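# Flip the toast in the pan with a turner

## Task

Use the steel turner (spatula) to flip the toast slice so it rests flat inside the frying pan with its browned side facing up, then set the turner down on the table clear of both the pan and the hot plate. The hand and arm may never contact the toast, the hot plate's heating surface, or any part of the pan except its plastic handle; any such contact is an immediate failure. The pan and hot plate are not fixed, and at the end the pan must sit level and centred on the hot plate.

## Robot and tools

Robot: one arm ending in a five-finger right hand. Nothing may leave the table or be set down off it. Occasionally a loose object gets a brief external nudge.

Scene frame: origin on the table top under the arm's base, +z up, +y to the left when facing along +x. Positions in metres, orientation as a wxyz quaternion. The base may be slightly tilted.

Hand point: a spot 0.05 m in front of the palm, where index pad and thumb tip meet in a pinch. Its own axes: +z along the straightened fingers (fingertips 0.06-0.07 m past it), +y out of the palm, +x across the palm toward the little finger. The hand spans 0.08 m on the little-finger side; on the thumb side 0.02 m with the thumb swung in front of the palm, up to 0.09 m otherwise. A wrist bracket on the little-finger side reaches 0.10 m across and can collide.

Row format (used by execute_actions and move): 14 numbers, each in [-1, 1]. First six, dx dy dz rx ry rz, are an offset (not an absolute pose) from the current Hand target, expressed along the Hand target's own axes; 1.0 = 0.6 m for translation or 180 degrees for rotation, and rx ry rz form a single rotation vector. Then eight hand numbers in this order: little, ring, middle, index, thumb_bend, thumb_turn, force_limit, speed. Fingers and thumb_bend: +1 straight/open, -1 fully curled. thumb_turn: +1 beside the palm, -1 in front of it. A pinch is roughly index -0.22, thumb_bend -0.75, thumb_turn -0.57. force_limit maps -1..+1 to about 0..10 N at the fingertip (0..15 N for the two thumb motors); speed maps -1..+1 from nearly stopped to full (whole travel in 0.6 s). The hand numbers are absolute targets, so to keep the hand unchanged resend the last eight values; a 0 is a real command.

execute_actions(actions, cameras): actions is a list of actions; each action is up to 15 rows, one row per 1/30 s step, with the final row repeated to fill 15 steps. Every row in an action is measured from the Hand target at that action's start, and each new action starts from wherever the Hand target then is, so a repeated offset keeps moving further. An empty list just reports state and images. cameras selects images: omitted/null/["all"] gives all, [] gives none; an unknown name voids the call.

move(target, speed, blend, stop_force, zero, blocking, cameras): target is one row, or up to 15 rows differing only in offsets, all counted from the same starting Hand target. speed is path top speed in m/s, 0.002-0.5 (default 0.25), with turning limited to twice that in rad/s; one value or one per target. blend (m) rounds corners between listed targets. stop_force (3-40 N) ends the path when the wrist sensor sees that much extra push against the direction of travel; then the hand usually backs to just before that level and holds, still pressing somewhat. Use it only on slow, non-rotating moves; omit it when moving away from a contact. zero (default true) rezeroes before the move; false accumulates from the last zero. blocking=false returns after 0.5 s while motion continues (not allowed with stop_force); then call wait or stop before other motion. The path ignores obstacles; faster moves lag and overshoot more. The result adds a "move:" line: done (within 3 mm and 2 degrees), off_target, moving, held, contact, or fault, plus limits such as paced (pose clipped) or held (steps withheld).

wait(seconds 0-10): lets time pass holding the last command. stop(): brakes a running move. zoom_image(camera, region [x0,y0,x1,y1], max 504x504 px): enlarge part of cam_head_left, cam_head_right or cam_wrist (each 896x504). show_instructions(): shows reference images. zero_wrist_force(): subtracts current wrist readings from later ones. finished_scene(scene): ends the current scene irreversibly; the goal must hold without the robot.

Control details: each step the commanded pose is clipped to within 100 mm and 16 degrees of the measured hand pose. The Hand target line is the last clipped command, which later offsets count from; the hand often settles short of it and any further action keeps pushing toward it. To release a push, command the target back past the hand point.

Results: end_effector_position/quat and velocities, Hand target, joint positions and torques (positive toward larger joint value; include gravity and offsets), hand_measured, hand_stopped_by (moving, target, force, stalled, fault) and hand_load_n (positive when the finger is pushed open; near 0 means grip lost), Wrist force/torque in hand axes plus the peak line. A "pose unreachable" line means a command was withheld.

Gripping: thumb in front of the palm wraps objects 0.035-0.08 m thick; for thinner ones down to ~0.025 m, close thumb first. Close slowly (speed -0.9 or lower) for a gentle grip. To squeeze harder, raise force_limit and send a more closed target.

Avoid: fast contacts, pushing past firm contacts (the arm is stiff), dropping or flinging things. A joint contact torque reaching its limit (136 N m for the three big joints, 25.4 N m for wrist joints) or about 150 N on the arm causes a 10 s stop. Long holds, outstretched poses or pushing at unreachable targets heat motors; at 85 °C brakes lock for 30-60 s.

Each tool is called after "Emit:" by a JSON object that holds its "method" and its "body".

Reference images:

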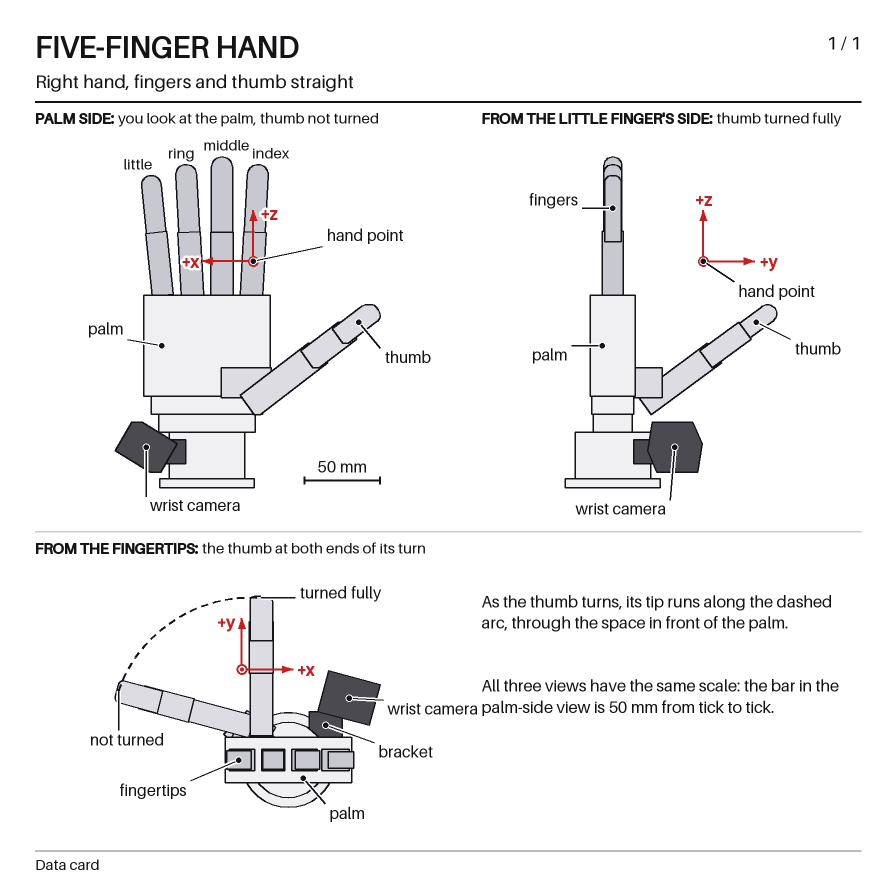

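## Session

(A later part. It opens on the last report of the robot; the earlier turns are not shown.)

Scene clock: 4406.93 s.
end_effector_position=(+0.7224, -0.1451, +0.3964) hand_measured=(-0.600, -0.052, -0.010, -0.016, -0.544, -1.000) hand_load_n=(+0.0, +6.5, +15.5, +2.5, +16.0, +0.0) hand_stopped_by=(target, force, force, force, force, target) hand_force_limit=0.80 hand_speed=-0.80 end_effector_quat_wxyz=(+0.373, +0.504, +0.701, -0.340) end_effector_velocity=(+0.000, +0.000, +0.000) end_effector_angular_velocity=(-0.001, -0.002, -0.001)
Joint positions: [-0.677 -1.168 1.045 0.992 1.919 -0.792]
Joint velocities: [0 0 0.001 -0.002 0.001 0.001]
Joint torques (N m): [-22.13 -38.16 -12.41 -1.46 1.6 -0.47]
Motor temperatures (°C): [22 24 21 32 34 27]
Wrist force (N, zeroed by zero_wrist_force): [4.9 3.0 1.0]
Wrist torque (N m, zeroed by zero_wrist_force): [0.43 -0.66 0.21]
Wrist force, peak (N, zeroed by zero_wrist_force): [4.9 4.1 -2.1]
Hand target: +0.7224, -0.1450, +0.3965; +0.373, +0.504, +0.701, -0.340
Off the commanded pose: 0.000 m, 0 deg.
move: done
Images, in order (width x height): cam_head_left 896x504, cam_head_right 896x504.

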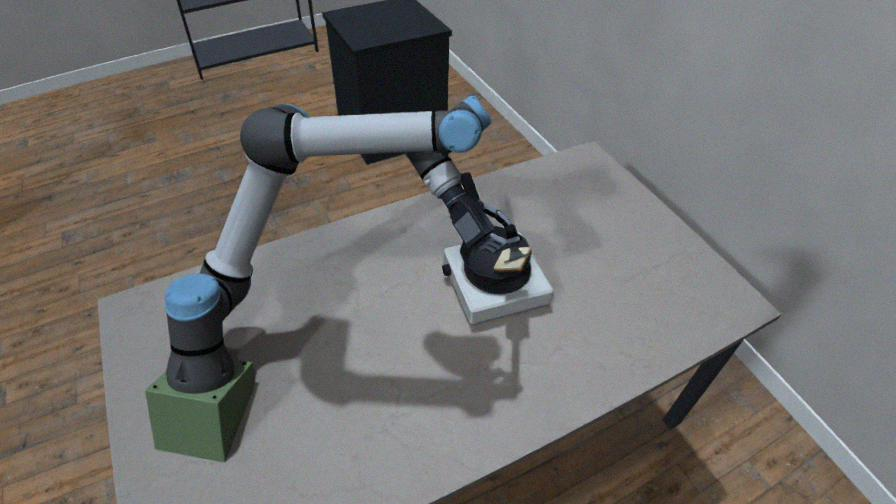

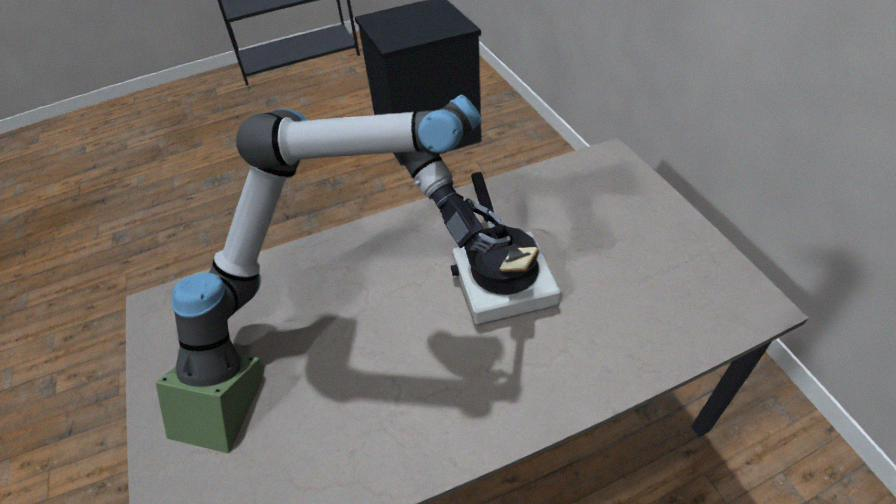

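Emit:
{"method": "move", "body": {"target": [[-0.173,-0.02,-0.098,0,0,0,-0.6,-0.6,-0.6,-0.6,-1,-1,0.8,-0.8],[-0.135,-0.2,-0.045,0,0,0,-0.6,-0.6,-0.6,-0.6,-1,-1,0.8,-0.8]], "speed": 0.2, "blend": 0.03, "cameras": ["cam_head_right","cam_head_left"]}}

Emit:
{"method": "zoom_image", "body": {"camera": "cam_head_right", "region": [430, 190, 570, 330]}}

Emit:
{"method": "zoom_image", "body": {"camera": "cam_head_left", "region": [430, 190, 570, 330]}}

Scene clock: 4430.60 s.
end_effector_position=(+0.6197, -0.1900, +0.4918) hand_measured=(-0.600, -0.052, -0.010, -0.016, -0.544, -1.000) hand_load_n=(+0.0, +5.0, +14.0, +5.0, +13.0, +1.5) hand_stopped_by=(target, force, force, force, force, target) hand_force_limit=0.80 hand_speed=-0.80 end_effector_quat_wxyz=(+0.373, +0.504, +0.701, -0.340) end_effector_velocity=(-0.002, -0.001, -0.002) end_effector_angular_velocity=(+0.003, +0.002, -0.004)
Joint positions: [-0.985 -1.393 1.229 0.976 1.713 -1.028]
Joint velocities: [-0.002 0 0.004 0.001 0 0]
Joint torques (N m): [-22.16 -24.17 -12.41 -0.94 0.89 0.3]
Motor temperatures (°C): [22 24 21 32 34 27]
Wrist force (N, zeroed by zero_wrist_force): [5.1 3.9 0.0]
Wrist torque (N m, zeroed by zero_wrist_force): [0.46 -0.49 0.29]
Wrist force, peak (N, zeroed by zero_wrist_force): [6.9 3.7 1.4]
Hand target: +0.6197, -0.1901, +0.4918; +0.373, +0.504, +0.701, -0.340
Off the commanded pose: 0.000 m, 0 deg.
move: done
Images, in order (width x height): cam_head_left 896x504, cam_head_right 896x504.

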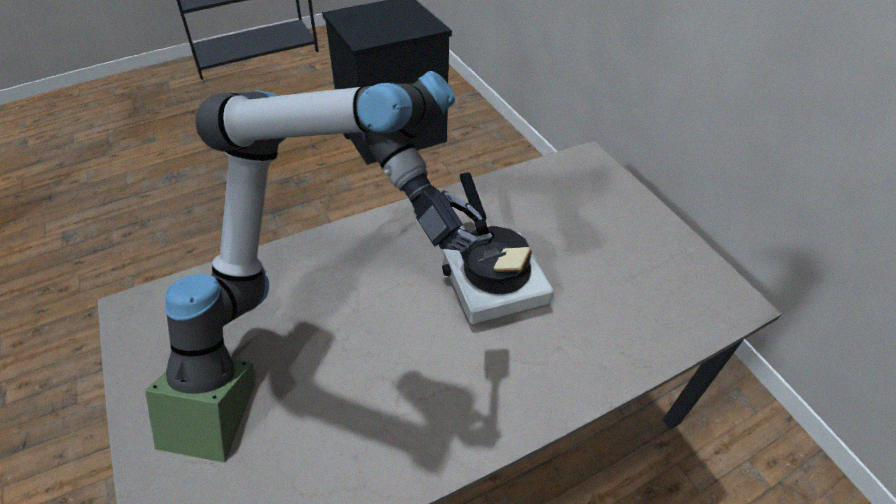

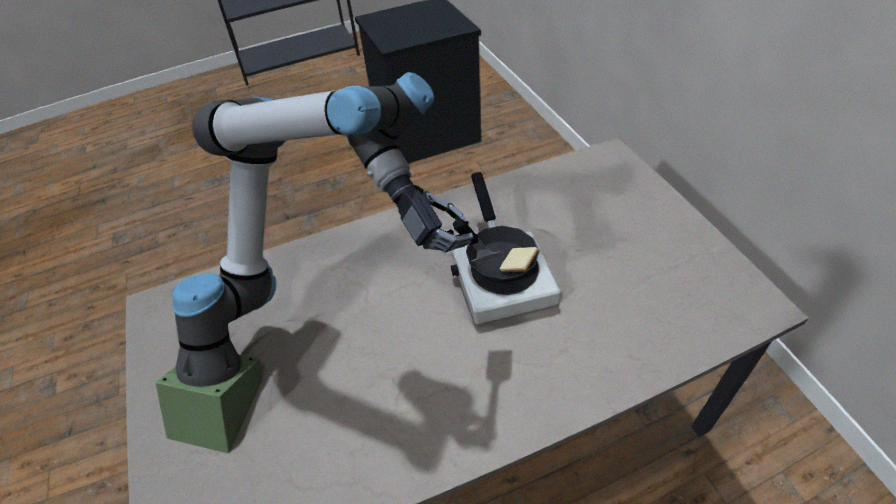

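Scaled by 3.600.

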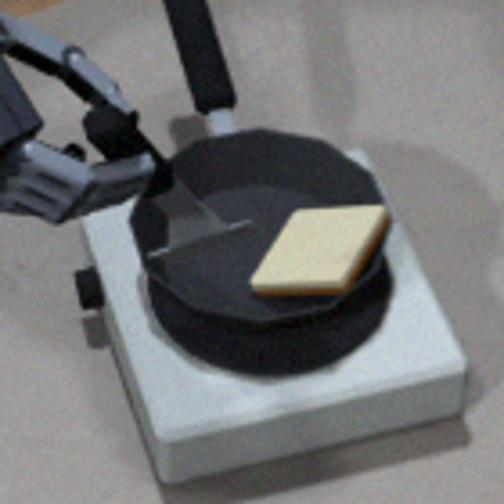

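Scaled by 3.600.

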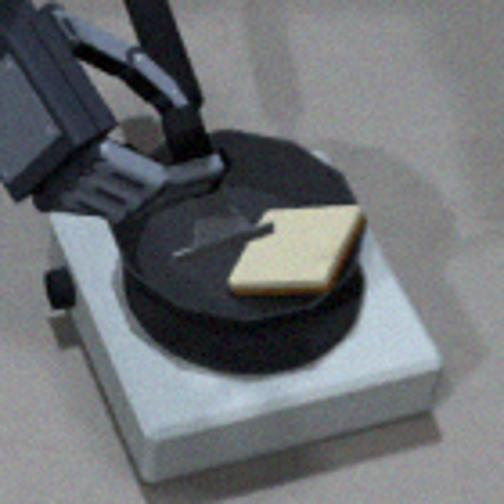

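Emit:
{"method": "move", "body": {"target": [-0.212,0.075,0.0865,-0.3229,-0.0999,-0.0692,-0.6,-0.6,-0.6,-0.6,-1,-1,0.8,-0.8], "speed": 0.25, "cameras": ["cam_head_left"]}}

Scene clock: 4449.03 s.
end_effector_position=(+0.6997, -0.2803, +0.5717) hand_measured=(-0.600, -0.052, -0.010, -0.016, -0.544, -1.000) hand_load_n=(+0.0, +4.5, +13.5, +5.5, +12.5, +1.5) hand_stopped_by=(target, force, force, force, force, target) hand_force_limit=0.80 hand_speed=-0.80 end_effector_quat_wxyz=(+0.632, +0.128, +0.761, -0.067) end_effector_velocity=(+0.001, +0.001, +0.000) end_effector_angular_velocity=(-0.001, +0.001, +0.004)
Joint positions: [-1.365 -1.207 1.263 -0.017 0.574 -1.079]
Joint velocities: [0.001 0 -0.001 -0.001 -0.002 0]
Joint torques (N m): [-11.98 -23.23 -26.3 -2.88 -0.63 0.85]
Motor temperatures (°C): [22 24 21 32 34 27]
Wrist force (N, zeroed by zero_wrist_force): [5.4 2.3 -0.3]
Wrist torque (N m, zeroed by zero_wrist_force): [0.29 -0.43 0.23]
Wrist force, peak (N, zeroed by zero_wrist_force): [5.7 4.1 0.1]
Hand target: +0.6998, -0.2802, +0.5717; +0.632, +0.128, +0.761, -0.066
Off the commanded pose: 0.000 m, 0 deg.
move: done
Images, in order (width x height): cam_head_left 896x504.

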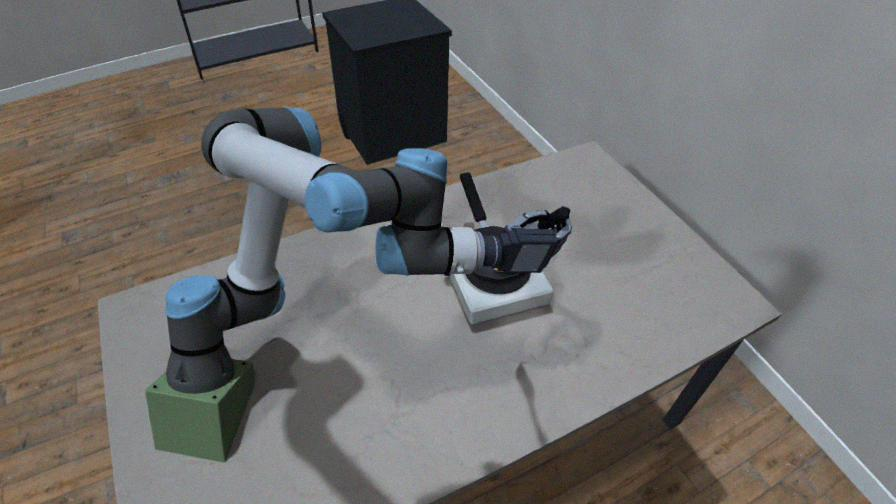

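Emit:
{"method": "move", "body": {"target": [0.2032,0.3552,0.222,0,0,0,-0.6,-0.6,-0.6,-0.6,-1,-1,0.8,-0.8], "speed": 0.15, "cameras": ["cam_head_right","cam_head_left"]}}

Emit:
{"method": "zoom_image", "body": {"camera": "cam_head_left", "region": [430, 190, 570, 330]}}

Scene clock: 4454.00 s.
end_effector_position=(+0.8646, -0.0976, +0.4400) hand_measured=(-0.600, -0.052, -0.010, -0.016, -0.544, -1.000) hand_load_n=(+0.0, +4.0, +14.0, +5.5, +12.5, +2.0) hand_stopped_by=(target, force, force, force, force, target) hand_force_limit=0.80 hand_speed=-0.80 end_effector_quat_wxyz=(+0.632, +0.128, +0.761, -0.066) end_effector_velocity=(+0.000, +0.001, +0.000) end_effector_angular_velocity=(-0.001, -0.002, +0.001)
Joint positions: [-0.857 -1.212 1.274 -0.037 1.082 -1.056]
Joint velocities: [0.001 -0.001 0.001 -0.002 0.001 0.001]
Joint torques (N m): [-11.52 -44.94 -16.29 -2.91 2.04 0.27]
Motor temperatures (°C): [22 24 21 32 34 27]
Wrist force (N, zeroed by zero_wrist_force): [5.8 2.0 0.0]
Wrist torque (N m, zeroed by zero_wrist_force): [0.17 -0.51 0.26]
Wrist force, peak (N, zeroed by zero_wrist_force): [6.5 3.0 0.3]
Hand target: +0.8646, -0.0975, +0.4401; +0.632, +0.128, +0.761, -0.066
Off the commanded pose: 0.000 m, 0 deg.
move: done
Images, in order (width x height): cam_head_left 896x504, cam_head_right 896x504.

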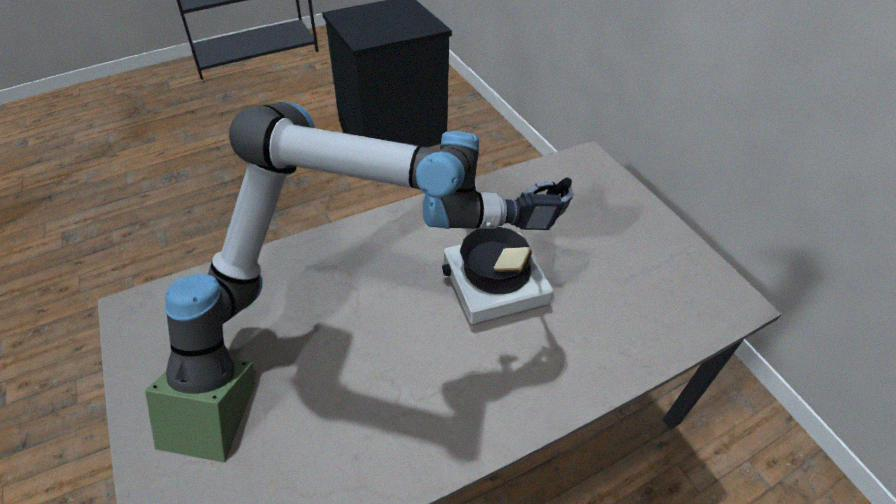

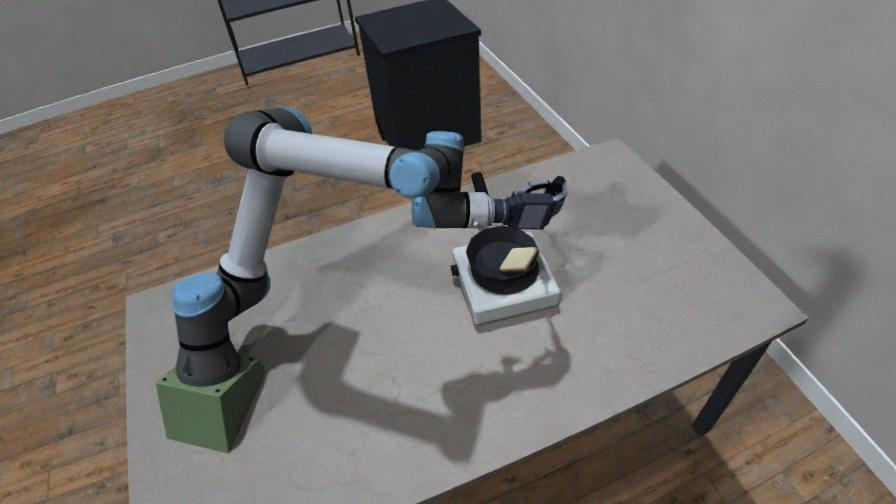

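Scaled by 3.600.

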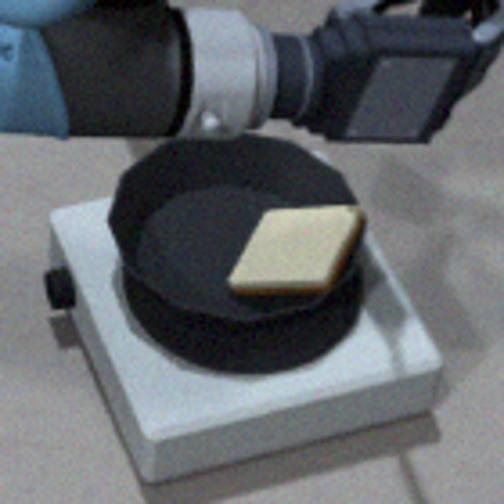

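Emit:
{"method": "move", "body": {"target": [0.146,-0.0091,0.0285,0,0,0,-0.6,-0.6,-0.6,-0.6,-1,-1,0.8,-0.8], "speed": 0.05, "stop_force": 3, "cameras": ["cam_head_right","cam_head_left"]}}

Emit:
{"method": "zoom_image", "body": {"camera": "cam_head_right", "region": [430, 190, 570, 330]}}

Emit:
{"method": "zoom_image", "body": {"camera": "cam_head_left", "region": [430, 190, 570, 330]}}

Scene clock: 4460.50 s.
end_effector_position=(+0.8647, -0.0975, +0.3531) hand_measured=(-0.600, -0.052, -0.010, -0.016, -0.546, -1.000) hand_load_n=(+0.0, +1.5, +11.5, +9.5, +9.5, +4.0) hand_stopped_by=(target, force, force, force, force, target) hand_force_limit=0.80 hand_speed=-0.80 end_effector_quat_wxyz=(+0.632, +0.128, +0.761, -0.066) end_effector_velocity=(+0.000, +0.000, +0.000) end_effector_angular_velocity=(+0.002, +0.000, +0.000)
Joint positions: [-0.781 -1.168 1.409 -0.218 1.158 -1.054]
Joint velocities: [0.001 0 0 0 0.001 0.002]
Joint torques (N m): [-13.66 -46.13 -13.52 -3.56 2.66 -0.65]
Motor temperatures (°C): [22 24 21 32 34 27]
Wrist force (N, zeroed by zero_wrist_force): [5.0 2.3 -1.5]
Wrist torque (N m, zeroed by zero_wrist_force): [0.19 -0.26 0.25]
Wrist force, peak (N, zeroed by zero_wrist_force): [6.0 2.8 -0.5]
Hand target: +0.8647, -0.0975, +0.3531; +0.632, +0.128, +0.761, -0.066
Off the commanded pose: 0.003 m, 0 deg.
move: contact
Images, in order (width x height): cam_head_left 896x504, cam_head_right 896x504.

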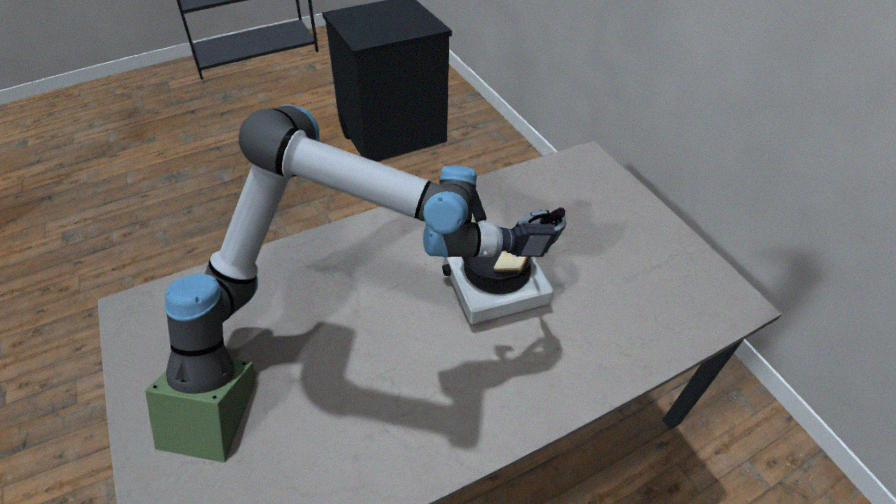

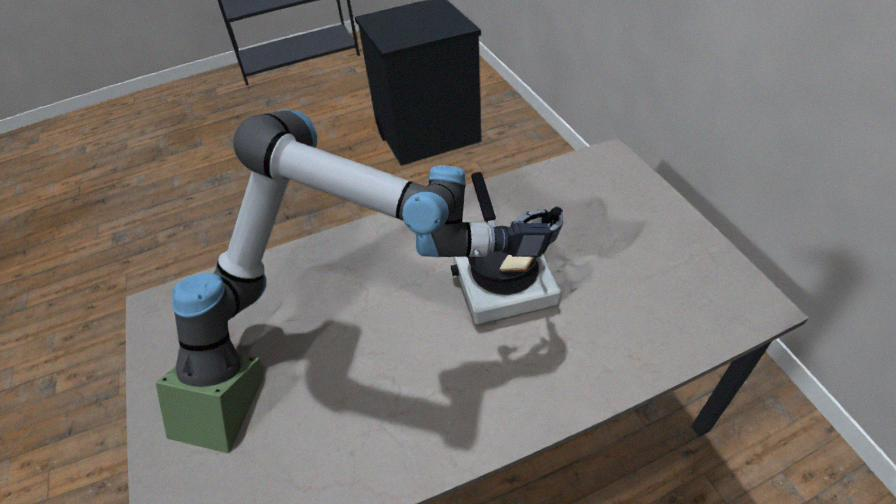

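Scaled by 3.600.

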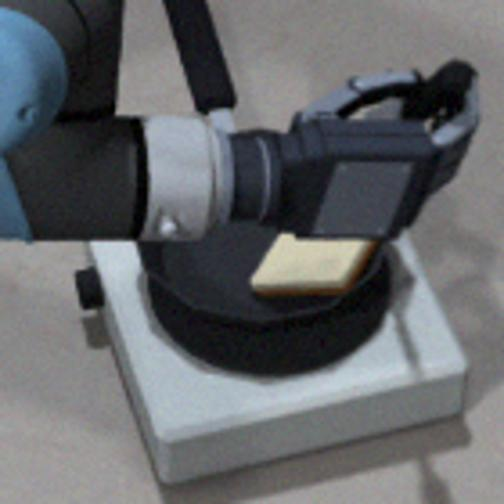

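Scaled by 3.600.

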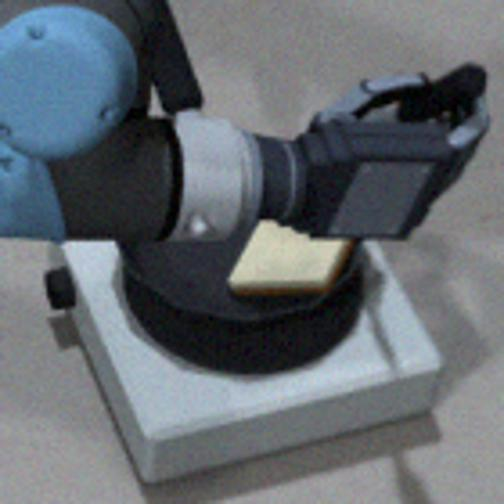

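Emit:
{"method": "move", "body": {"target": [-0.0023,-0.0563,-0.0415,0,0,0,-0.6,-0.6,-0.6,-0.6,-1,-1,0.8,-0.8], "speed": 0.03, "stop_force": 4, "cameras": ["cam_head_right","cam_head_left"]}}

Emit:
{"method": "zoom_image", "body": {"camera": "cam_head_right", "region": [430, 190, 570, 330]}}

Emit:
{"method": "zoom_image", "body": {"camera": "cam_head_left", "region": [430, 190, 570, 330]}}

Scene clock: 4467.67 s.
end_effector_position=(+0.8320, -0.1235, +0.3571) hand_measured=(-0.600, -0.052, -0.010, -0.016, -0.546, -1.000) hand_load_n=(+0.0, +4.5, +13.5, +5.5, +12.5, +1.5) hand_stopped_by=(target, force, force, force, force, target) hand_force_limit=0.80 hand_speed=-0.80 end_effector_quat_wxyz=(+0.632, +0.128, +0.761, -0.066) end_effector_velocity=(+0.000, +0.000, +0.001) end_effector_angular_velocity=(-0.002, -0.001, +0.000)
Joint positions: [-0.852 -1.202 1.498 -0.272 1.087 -1.056]
Joint velocities: [-0.001 0 -0.001 0 0 -0.001]
Joint torques (N m): [-11.25 -20.3 -26.09 0.82 2.56 0.24]
Motor temperatures (°C): [22 24 21 32 34 27]
Wrist force (N, zeroed by zero_wrist_force): [6.0 2.3 -0.1]
Wrist torque (N m, zeroed by zero_wrist_force): [0.22 -0.49 0.27]
Wrist force, peak (N, zeroed by zero_wrist_force): [6.2 2.8 0.0]
Hand target: +0.8320, -0.1235, +0.3571; +0.632, +0.128, +0.761, -0.066
Off the commanded pose: 0.000 m, 0 deg.
move: done
Images, in order (width x height): cam_head_left 896x504, cam_head_right 896x504.

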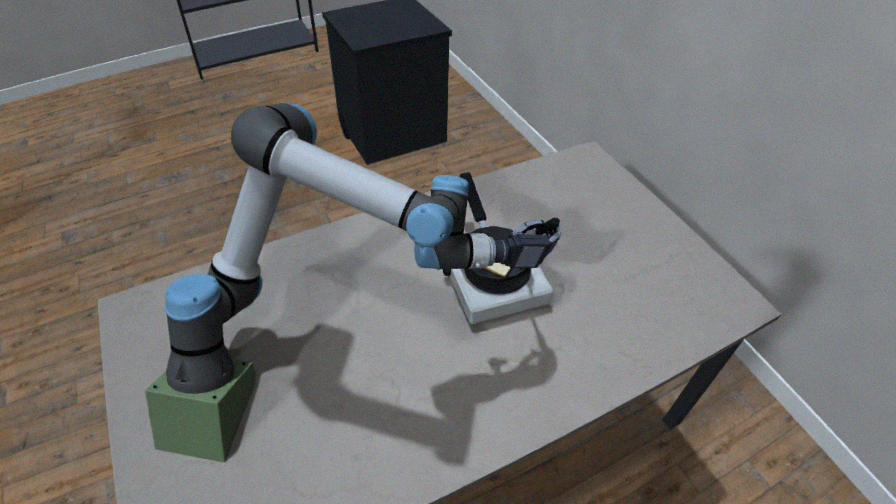

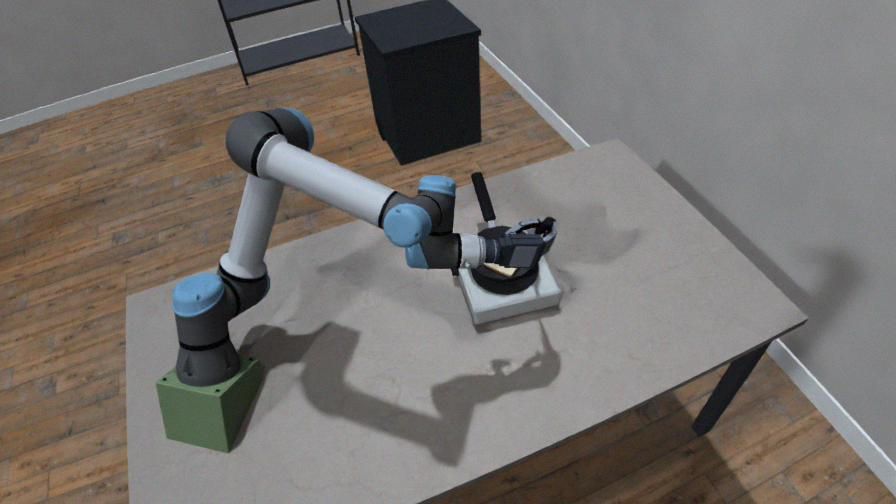

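Scaled by 3.600.

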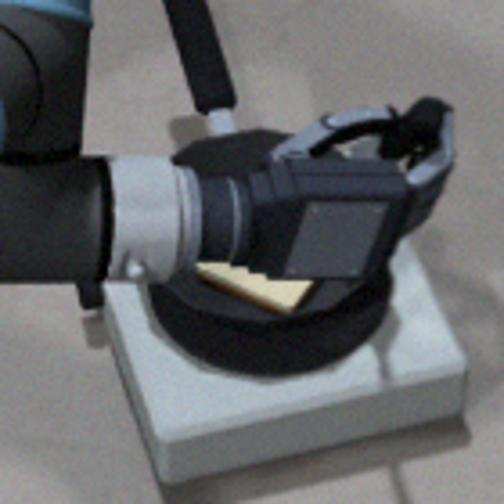

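Scaled by 3.600.

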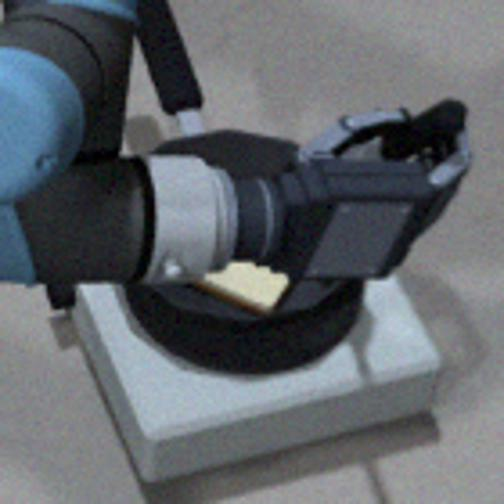

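Emit:
{"method": "move", "body": {"target": [[-0.165,0.02,-0.05,0,0,0,-0.6,-0.6,-0.6,-0.6,-1,-1,0.8,-0.8],[-0.42,-0.17,0.0,0,0,0,-0.6,-0.6,-0.6,-0.6,-1,-1,0.8,-0.8]], "speed": 0.2, "blend": 0.02, "cameras": ["cam_head_right","cam_head_left"]}}

Emit:
{"method": "zoom_image", "body": {"camera": "cam_head_right", "region": [430, 190, 570, 330]}}

Emit:
{"method": "zoom_image", "body": {"camera": "cam_head_left", "region": [430, 190, 570, 330]}}

Scene clock: 4472.70 s.
end_effector_position=(+0.8456, -0.2490, +0.5976) hand_measured=(-0.600, -0.052, -0.010, -0.016, -0.546, -1.000) hand_load_n=(+0.0, +4.5, +13.0, +5.5, +12.5, +1.5) hand_stopped_by=(target, force, force, force, force, target) hand_force_limit=0.80 hand_speed=-0.80 end_effector_quat_wxyz=(+0.632, +0.128, +0.761, -0.066) end_effector_velocity=(+0.000, +0.000, +0.001) end_effector_angular_velocity=(+0.000, -0.001, +0.000)
Joint positions: [-1.152 -0.97 0.718 0.282 0.787 -1.067]
Joint velocities: [0 0 -0.002 0 0 0.002]
Joint torques (N m): [-25.89 -32.38 -26.21 -1.74 2.02 2.91]
Motor temperatures (°C): [22 24 21 32 34 27]
Wrist force (N, zeroed by zero_wrist_force): [5.4 2.7 -0.7]
Wrist torque (N m, zeroed by zero_wrist_force): [0.38 -0.39 0.22]
Wrist force, peak (N, zeroed by zero_wrist_force): [8.3 2.3 0.6]
Hand target: +0.8456, -0.2491, +0.5976; +0.632, +0.128, +0.761, -0.066
Off the commanded pose: 0.000 m, 0 deg.
move: done
Images, in order (width x height): cam_head_left 896x504, cam_head_right 896x504.

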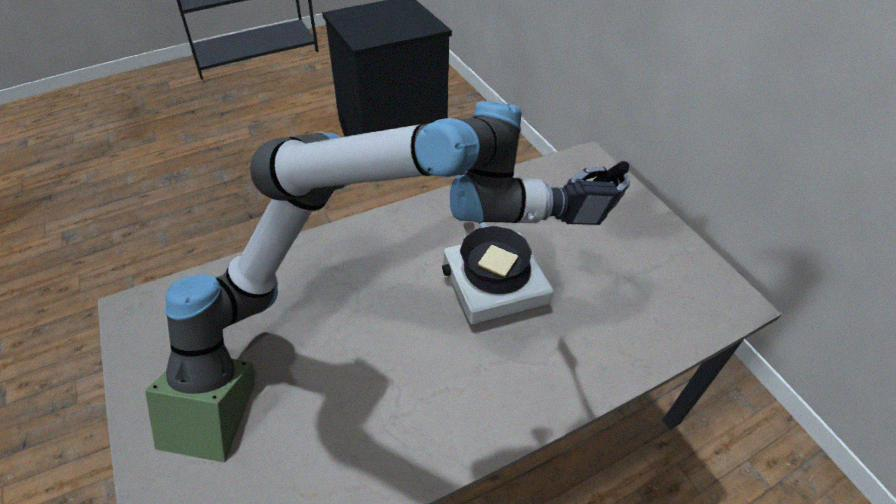

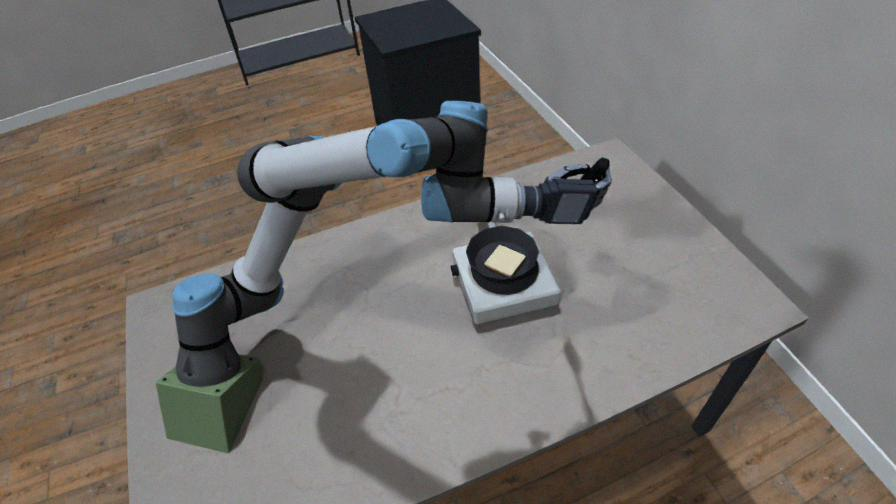

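Scaled by 3.600.

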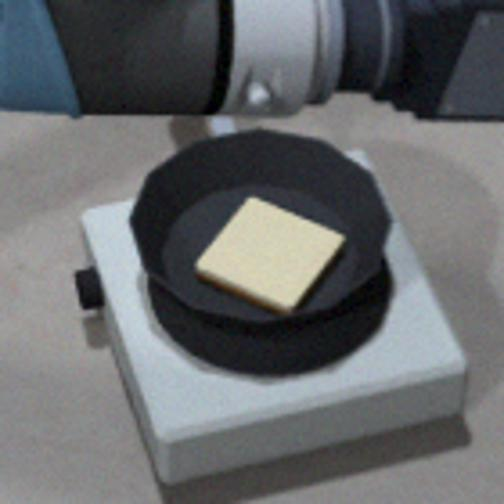

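Scaled by 3.600.

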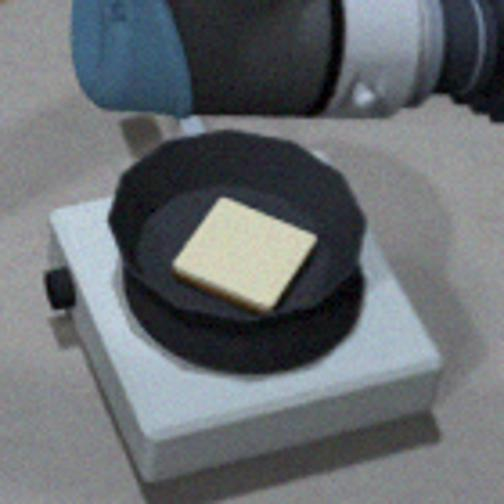

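Emit:
{"method": "move", "body": {"target": [0.3167,0.2032,-0.1845,0,0,0,-0.6,-0.6,-0.6,-0.6,-1,-1,0.8,-0.8], "speed": 0.2, "cameras": []}}

Emit:
{"method": "move", "body": {"target": [0.1779,-0.0111,0.0347,0,0,0,-0.6,-0.6,-0.6,-0.6,-1,-1,0.8,-0.8], "speed": 0.06, "stop_force": 3, "cameras": ["cam_head_right","cam_head_left"]}}

Emit:
{"method": "zoom_image", "body": {"camera": "cam_head_right", "region": [430, 190, 570, 330]}}

Scene clock: 4504.47 s.
end_effector_position=(+0.7432, -0.0822, +0.4403) hand_measured=(-0.600, -0.052, -0.010, -0.016, -0.546, -1.000) hand_load_n=(+0.0, +4.5, +13.0, +5.5, +12.5, +2.0) hand_stopped_by=(target, force, force, force, force, target) hand_force_limit=0.80 hand_speed=-0.80 end_effector_quat_wxyz=(+0.632, +0.128, +0.761, -0.066) end_effector_velocity=(+0.000, +0.000, +0.000) end_effector_angular_velocity=(-0.001, +0.000, +0.000)
Joint positions: [-0.999 -1.48 1.674 -0.167 0.94 -1.061]
Joint velocities: [-0.001 -0.001 0.002 -0.001 0 -0.001]
Joint torques (N m): [-10.44 -21.22 -13.85 -0.38 0.93 -0.03]
Motor temperatures (°C): [22 24 21 32 34 27]
Wrist force (N, zeroed by zero_wrist_force): [5.7 2.3 -0.5]
Wrist torque (N m, zeroed by zero_wrist_force): [0.30 -0.45 0.22]
Wrist force, peak (N, zeroed by zero_wrist_force): [7.3 3.2 -1.3]
Hand target: +0.7432, -0.0822, +0.4402; +0.632, +0.128, +0.761, -0.066
Off the commanded pose: 0.000 m, 0 deg.
move: done
No camera images: "cameras" was empty.

Scene clock: 4507.37 s.
end_effector_position=(+0.7432, -0.0822, +0.3313) hand_measured=(-0.600, -0.052, -0.010, -0.016, -0.546, -1.000) hand_load_n=(+0.0, +4.5, +13.5, +5.5, +12.5, +2.0) hand_stopped_by=(target, force, force, force, force, target) hand_force_limit=0.80 hand_speed=-0.80 end_effector_quat_wxyz=(+0.632, +0.128, +0.761, -0.066) end_effector_velocity=(+0.000, +0.000, +0.000) end_effector_angular_velocity=(+0.001, +0.001, +0.000)
Joint positions: [-0.88 -1.396 1.835 -0.415 1.059 -1.057]
Joint velocities: [0 0 0.001 0 0 0.001]
Joint torques (N m): [-21.7 -35.07 -25.8 -0.98 -0.38 1.08]
Motor temperatures (°C): [22 24 21 32 34 27]
Wrist force (N, zeroed by zero_wrist_force): [6.0 2.2 0.0]
Wrist torque (N m, zeroed by zero_wrist_force): [0.20 -0.54 0.27]
Wrist force, peak (N, zeroed by zero_wrist_force): [6.5 2.5 0.0]
Hand target: +0.7432, -0.0822, +0.3313; +0.632, +0.128, +0.761, -0.066
Off the commanded pose: 0.000 m, 0 deg.
move: done
Images, in order (width x height): cam_head_left 896x504, cam_head_right 896x504.

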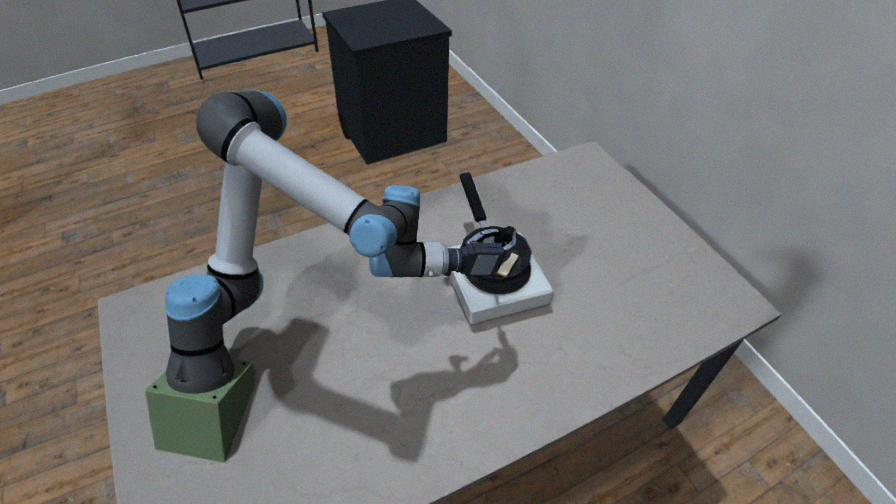

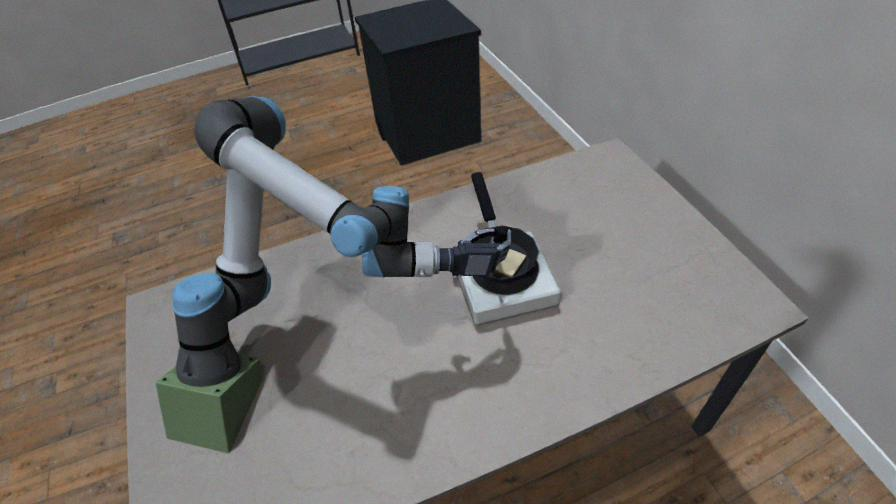

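Scaled by 3.600.

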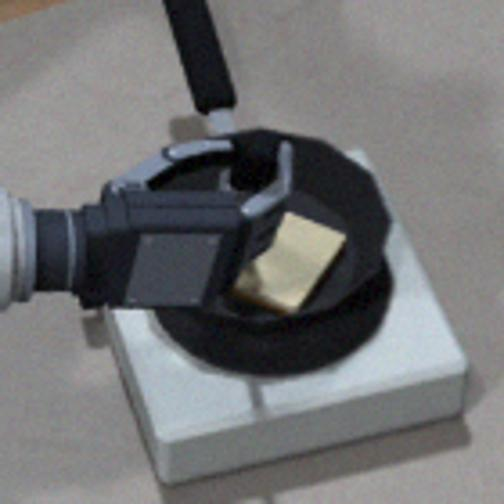

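Emit:
{"method": "move", "body": {"target": [-0.02,-0.0403,0.0893,0,0,0,-0.6,-0.6,-0.6,-0.6,-1,-1,0.8,-0.8], "speed": 0.03, "stop_force": 4, "cameras": ["cam_head_right","cam_head_left"]}}

Emit:
{"method": "zoom_image", "body": {"camera": "cam_head_right", "region": [430, 190, 570, 330]}}

Emit:
{"method": "zoom_image", "body": {"camera": "cam_head_left", "region": [430, 190, 570, 330]}}

Scene clock: 4515.97 s.
end_effector_position=(+0.7892, -0.1208, +0.3313) hand_measured=(-0.600, -0.052, -0.010, -0.016, -0.546, -1.000) hand_load_n=(+0.0, +4.5, +13.0, +6.0, +12.5, +2.0) hand_stopped_by=(target, force, force, force, force, target) hand_force_limit=0.80 hand_speed=-0.80 end_effector_quat_wxyz=(+0.632, +0.128, +0.761, -0.066) end_effector_velocity=(+0.000, +0.000, -0.001) end_effector_angular_velocity=(-0.001, +0.000, +0.001)
Joint positions: [-0.875 -1.261 1.669 -0.384 1.065 -1.057]
Joint velocities: [0 0 0.001 -0.001 0 -0.001]
Joint torques (N m): [-15.69 -41.16 -12.87 -3.43 0.42 1.48]
Motor temperatures (°C): [22 24 21 32 34 27]
Wrist force (N, zeroed by zero_wrist_force): [6.0 2.2 -0.2]
Wrist torque (N m, zeroed by zero_wrist_force): [0.23 -0.53 0.23]
Wrist force, peak (N, zeroed by zero_wrist_force): [6.3 2.5 -0.1]
Hand target: +0.7892, -0.1208, +0.3313; +0.632, +0.128, +0.761, -0.066
Off the commanded pose: 0.000 m, 0 deg.
move: done
Images, in order (width x height): cam_head_left 896x504, cam_head_right 896x504.

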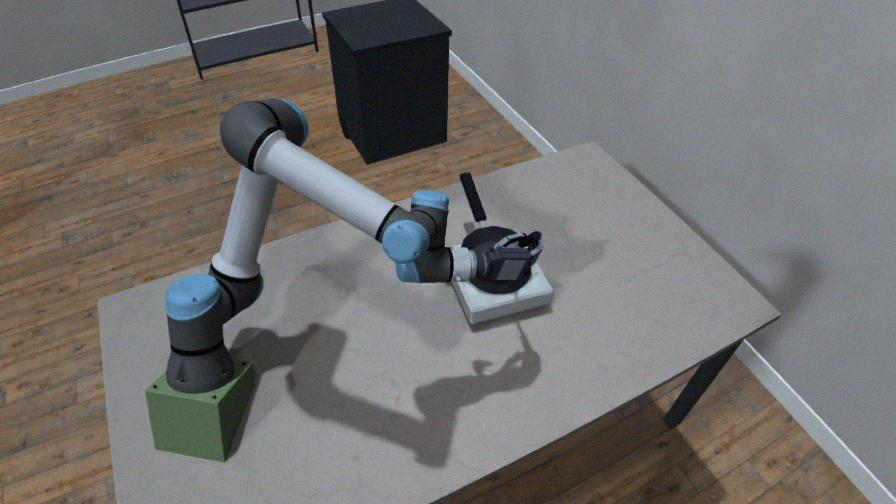

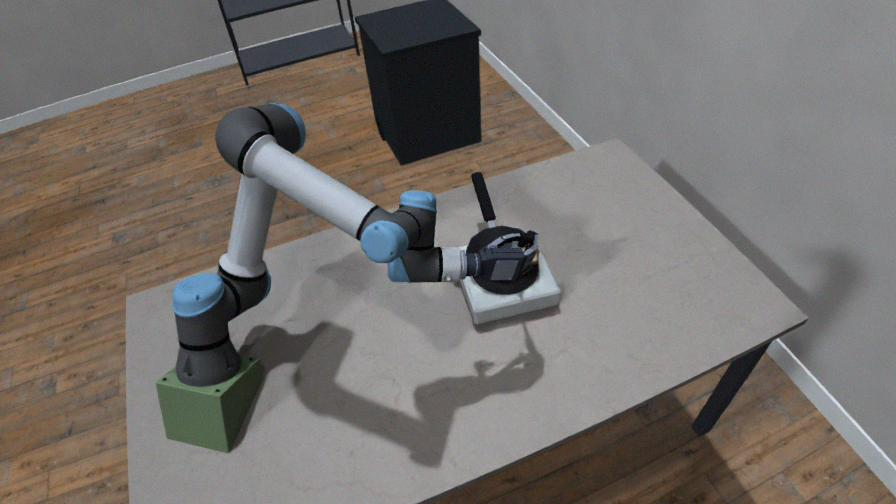

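Scaled by 3.600.

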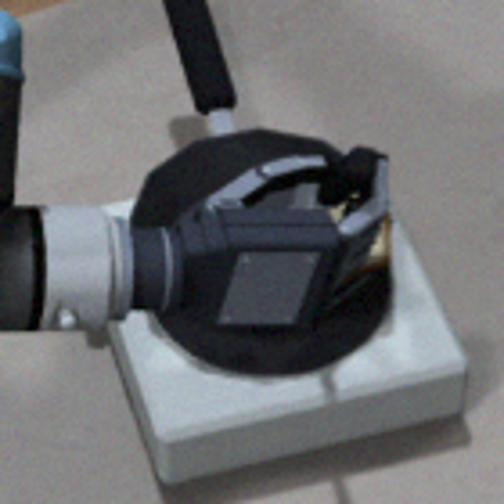

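Scaled by 3.600.

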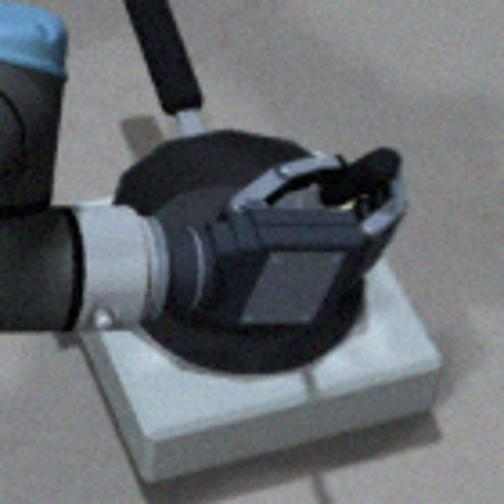

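Emit:
{"method": "move", "body": {"target": [[-0.165,0.02,-0.05,0,0,0,-0.6,-0.6,-0.6,-0.6,-1,-1,0.8,-0.8],[-0.42,-0.19,0.03,0,0,0,-0.6,-0.6,-0.6,-0.6,-1,-1,0.8,-0.8]], "speed": 0.2, "blend": 0.02, "cameras": ["cam_head_right","cam_head_left"]}}

Emit:
{"method": "zoom_image", "body": {"camera": "cam_head_right", "region": [430, 190, 570, 330]}}

Emit:
{"method": "zoom_image", "body": {"camera": "cam_head_left", "region": [430, 190, 570, 330]}}

Scene clock: 4522.00 s.
end_effector_position=(+0.8165, -0.2626, +0.5676) hand_measured=(-0.600, -0.052, -0.010, -0.016, -0.546, -1.000) hand_load_n=(+0.0, +5.0, +13.0, +6.0, +13.0, +1.5) hand_stopped_by=(target, force, force, force, force, target) hand_force_limit=0.80 hand_speed=-0.80 end_effector_quat_wxyz=(+0.632, +0.128, +0.761, -0.066) end_effector_velocity=(+0.001, +0.001, +0.003) end_effector_angular_velocity=(-0.005, -0.003, +0.002)
Joint positions: [-1.178 -1.038 0.929 0.141 0.761 -1.068]
Joint velocities: [0 0 -0.006 0 0.001 -0.001]
Joint torques (N m): [-23.69 -28.36 -29.31 -2.12 2.03 2.42]
Motor temperatures (°C): [22 24 21 32 34 27]
Wrist force (N, zeroed by zero_wrist_force): [5.2 2.8 -0.9]
Wrist torque (N m, zeroed by zero_wrist_force): [0.39 -0.43 0.16]
Wrist force, peak (N, zeroed by zero_wrist_force): [8.3 1.8 0.4]
Hand target: +0.8165, -0.2626, +0.5676; +0.632, +0.128, +0.761, -0.066
Off the commanded pose: 0.000 m, 0 deg.
move: done
Images, in order (width x height): cam_head_left 896x504, cam_head_right 896x504.

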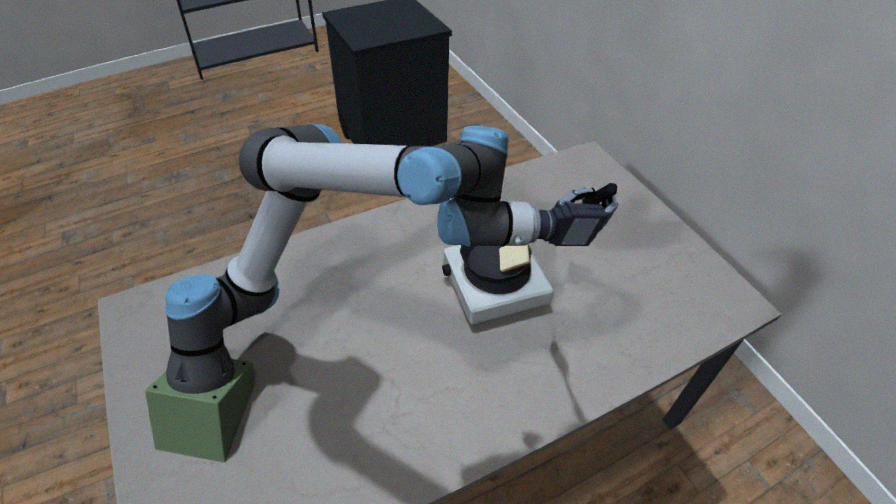

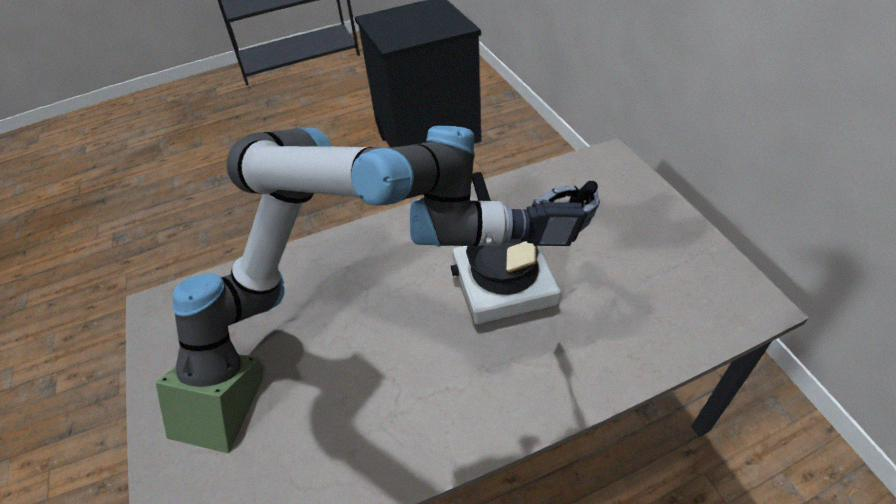

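Scaled by 3.600.

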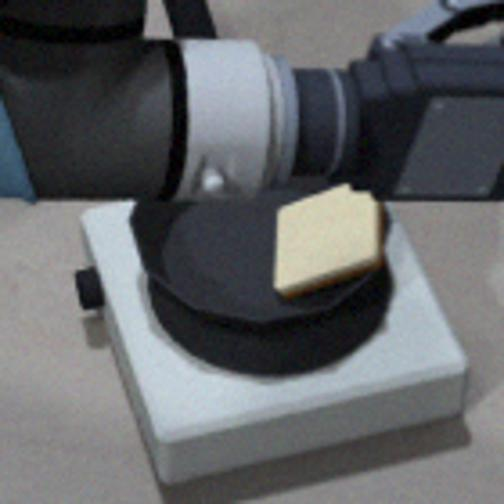

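Scaled by 3.600.

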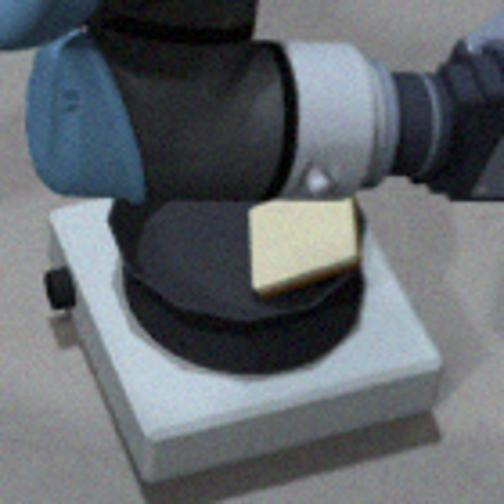

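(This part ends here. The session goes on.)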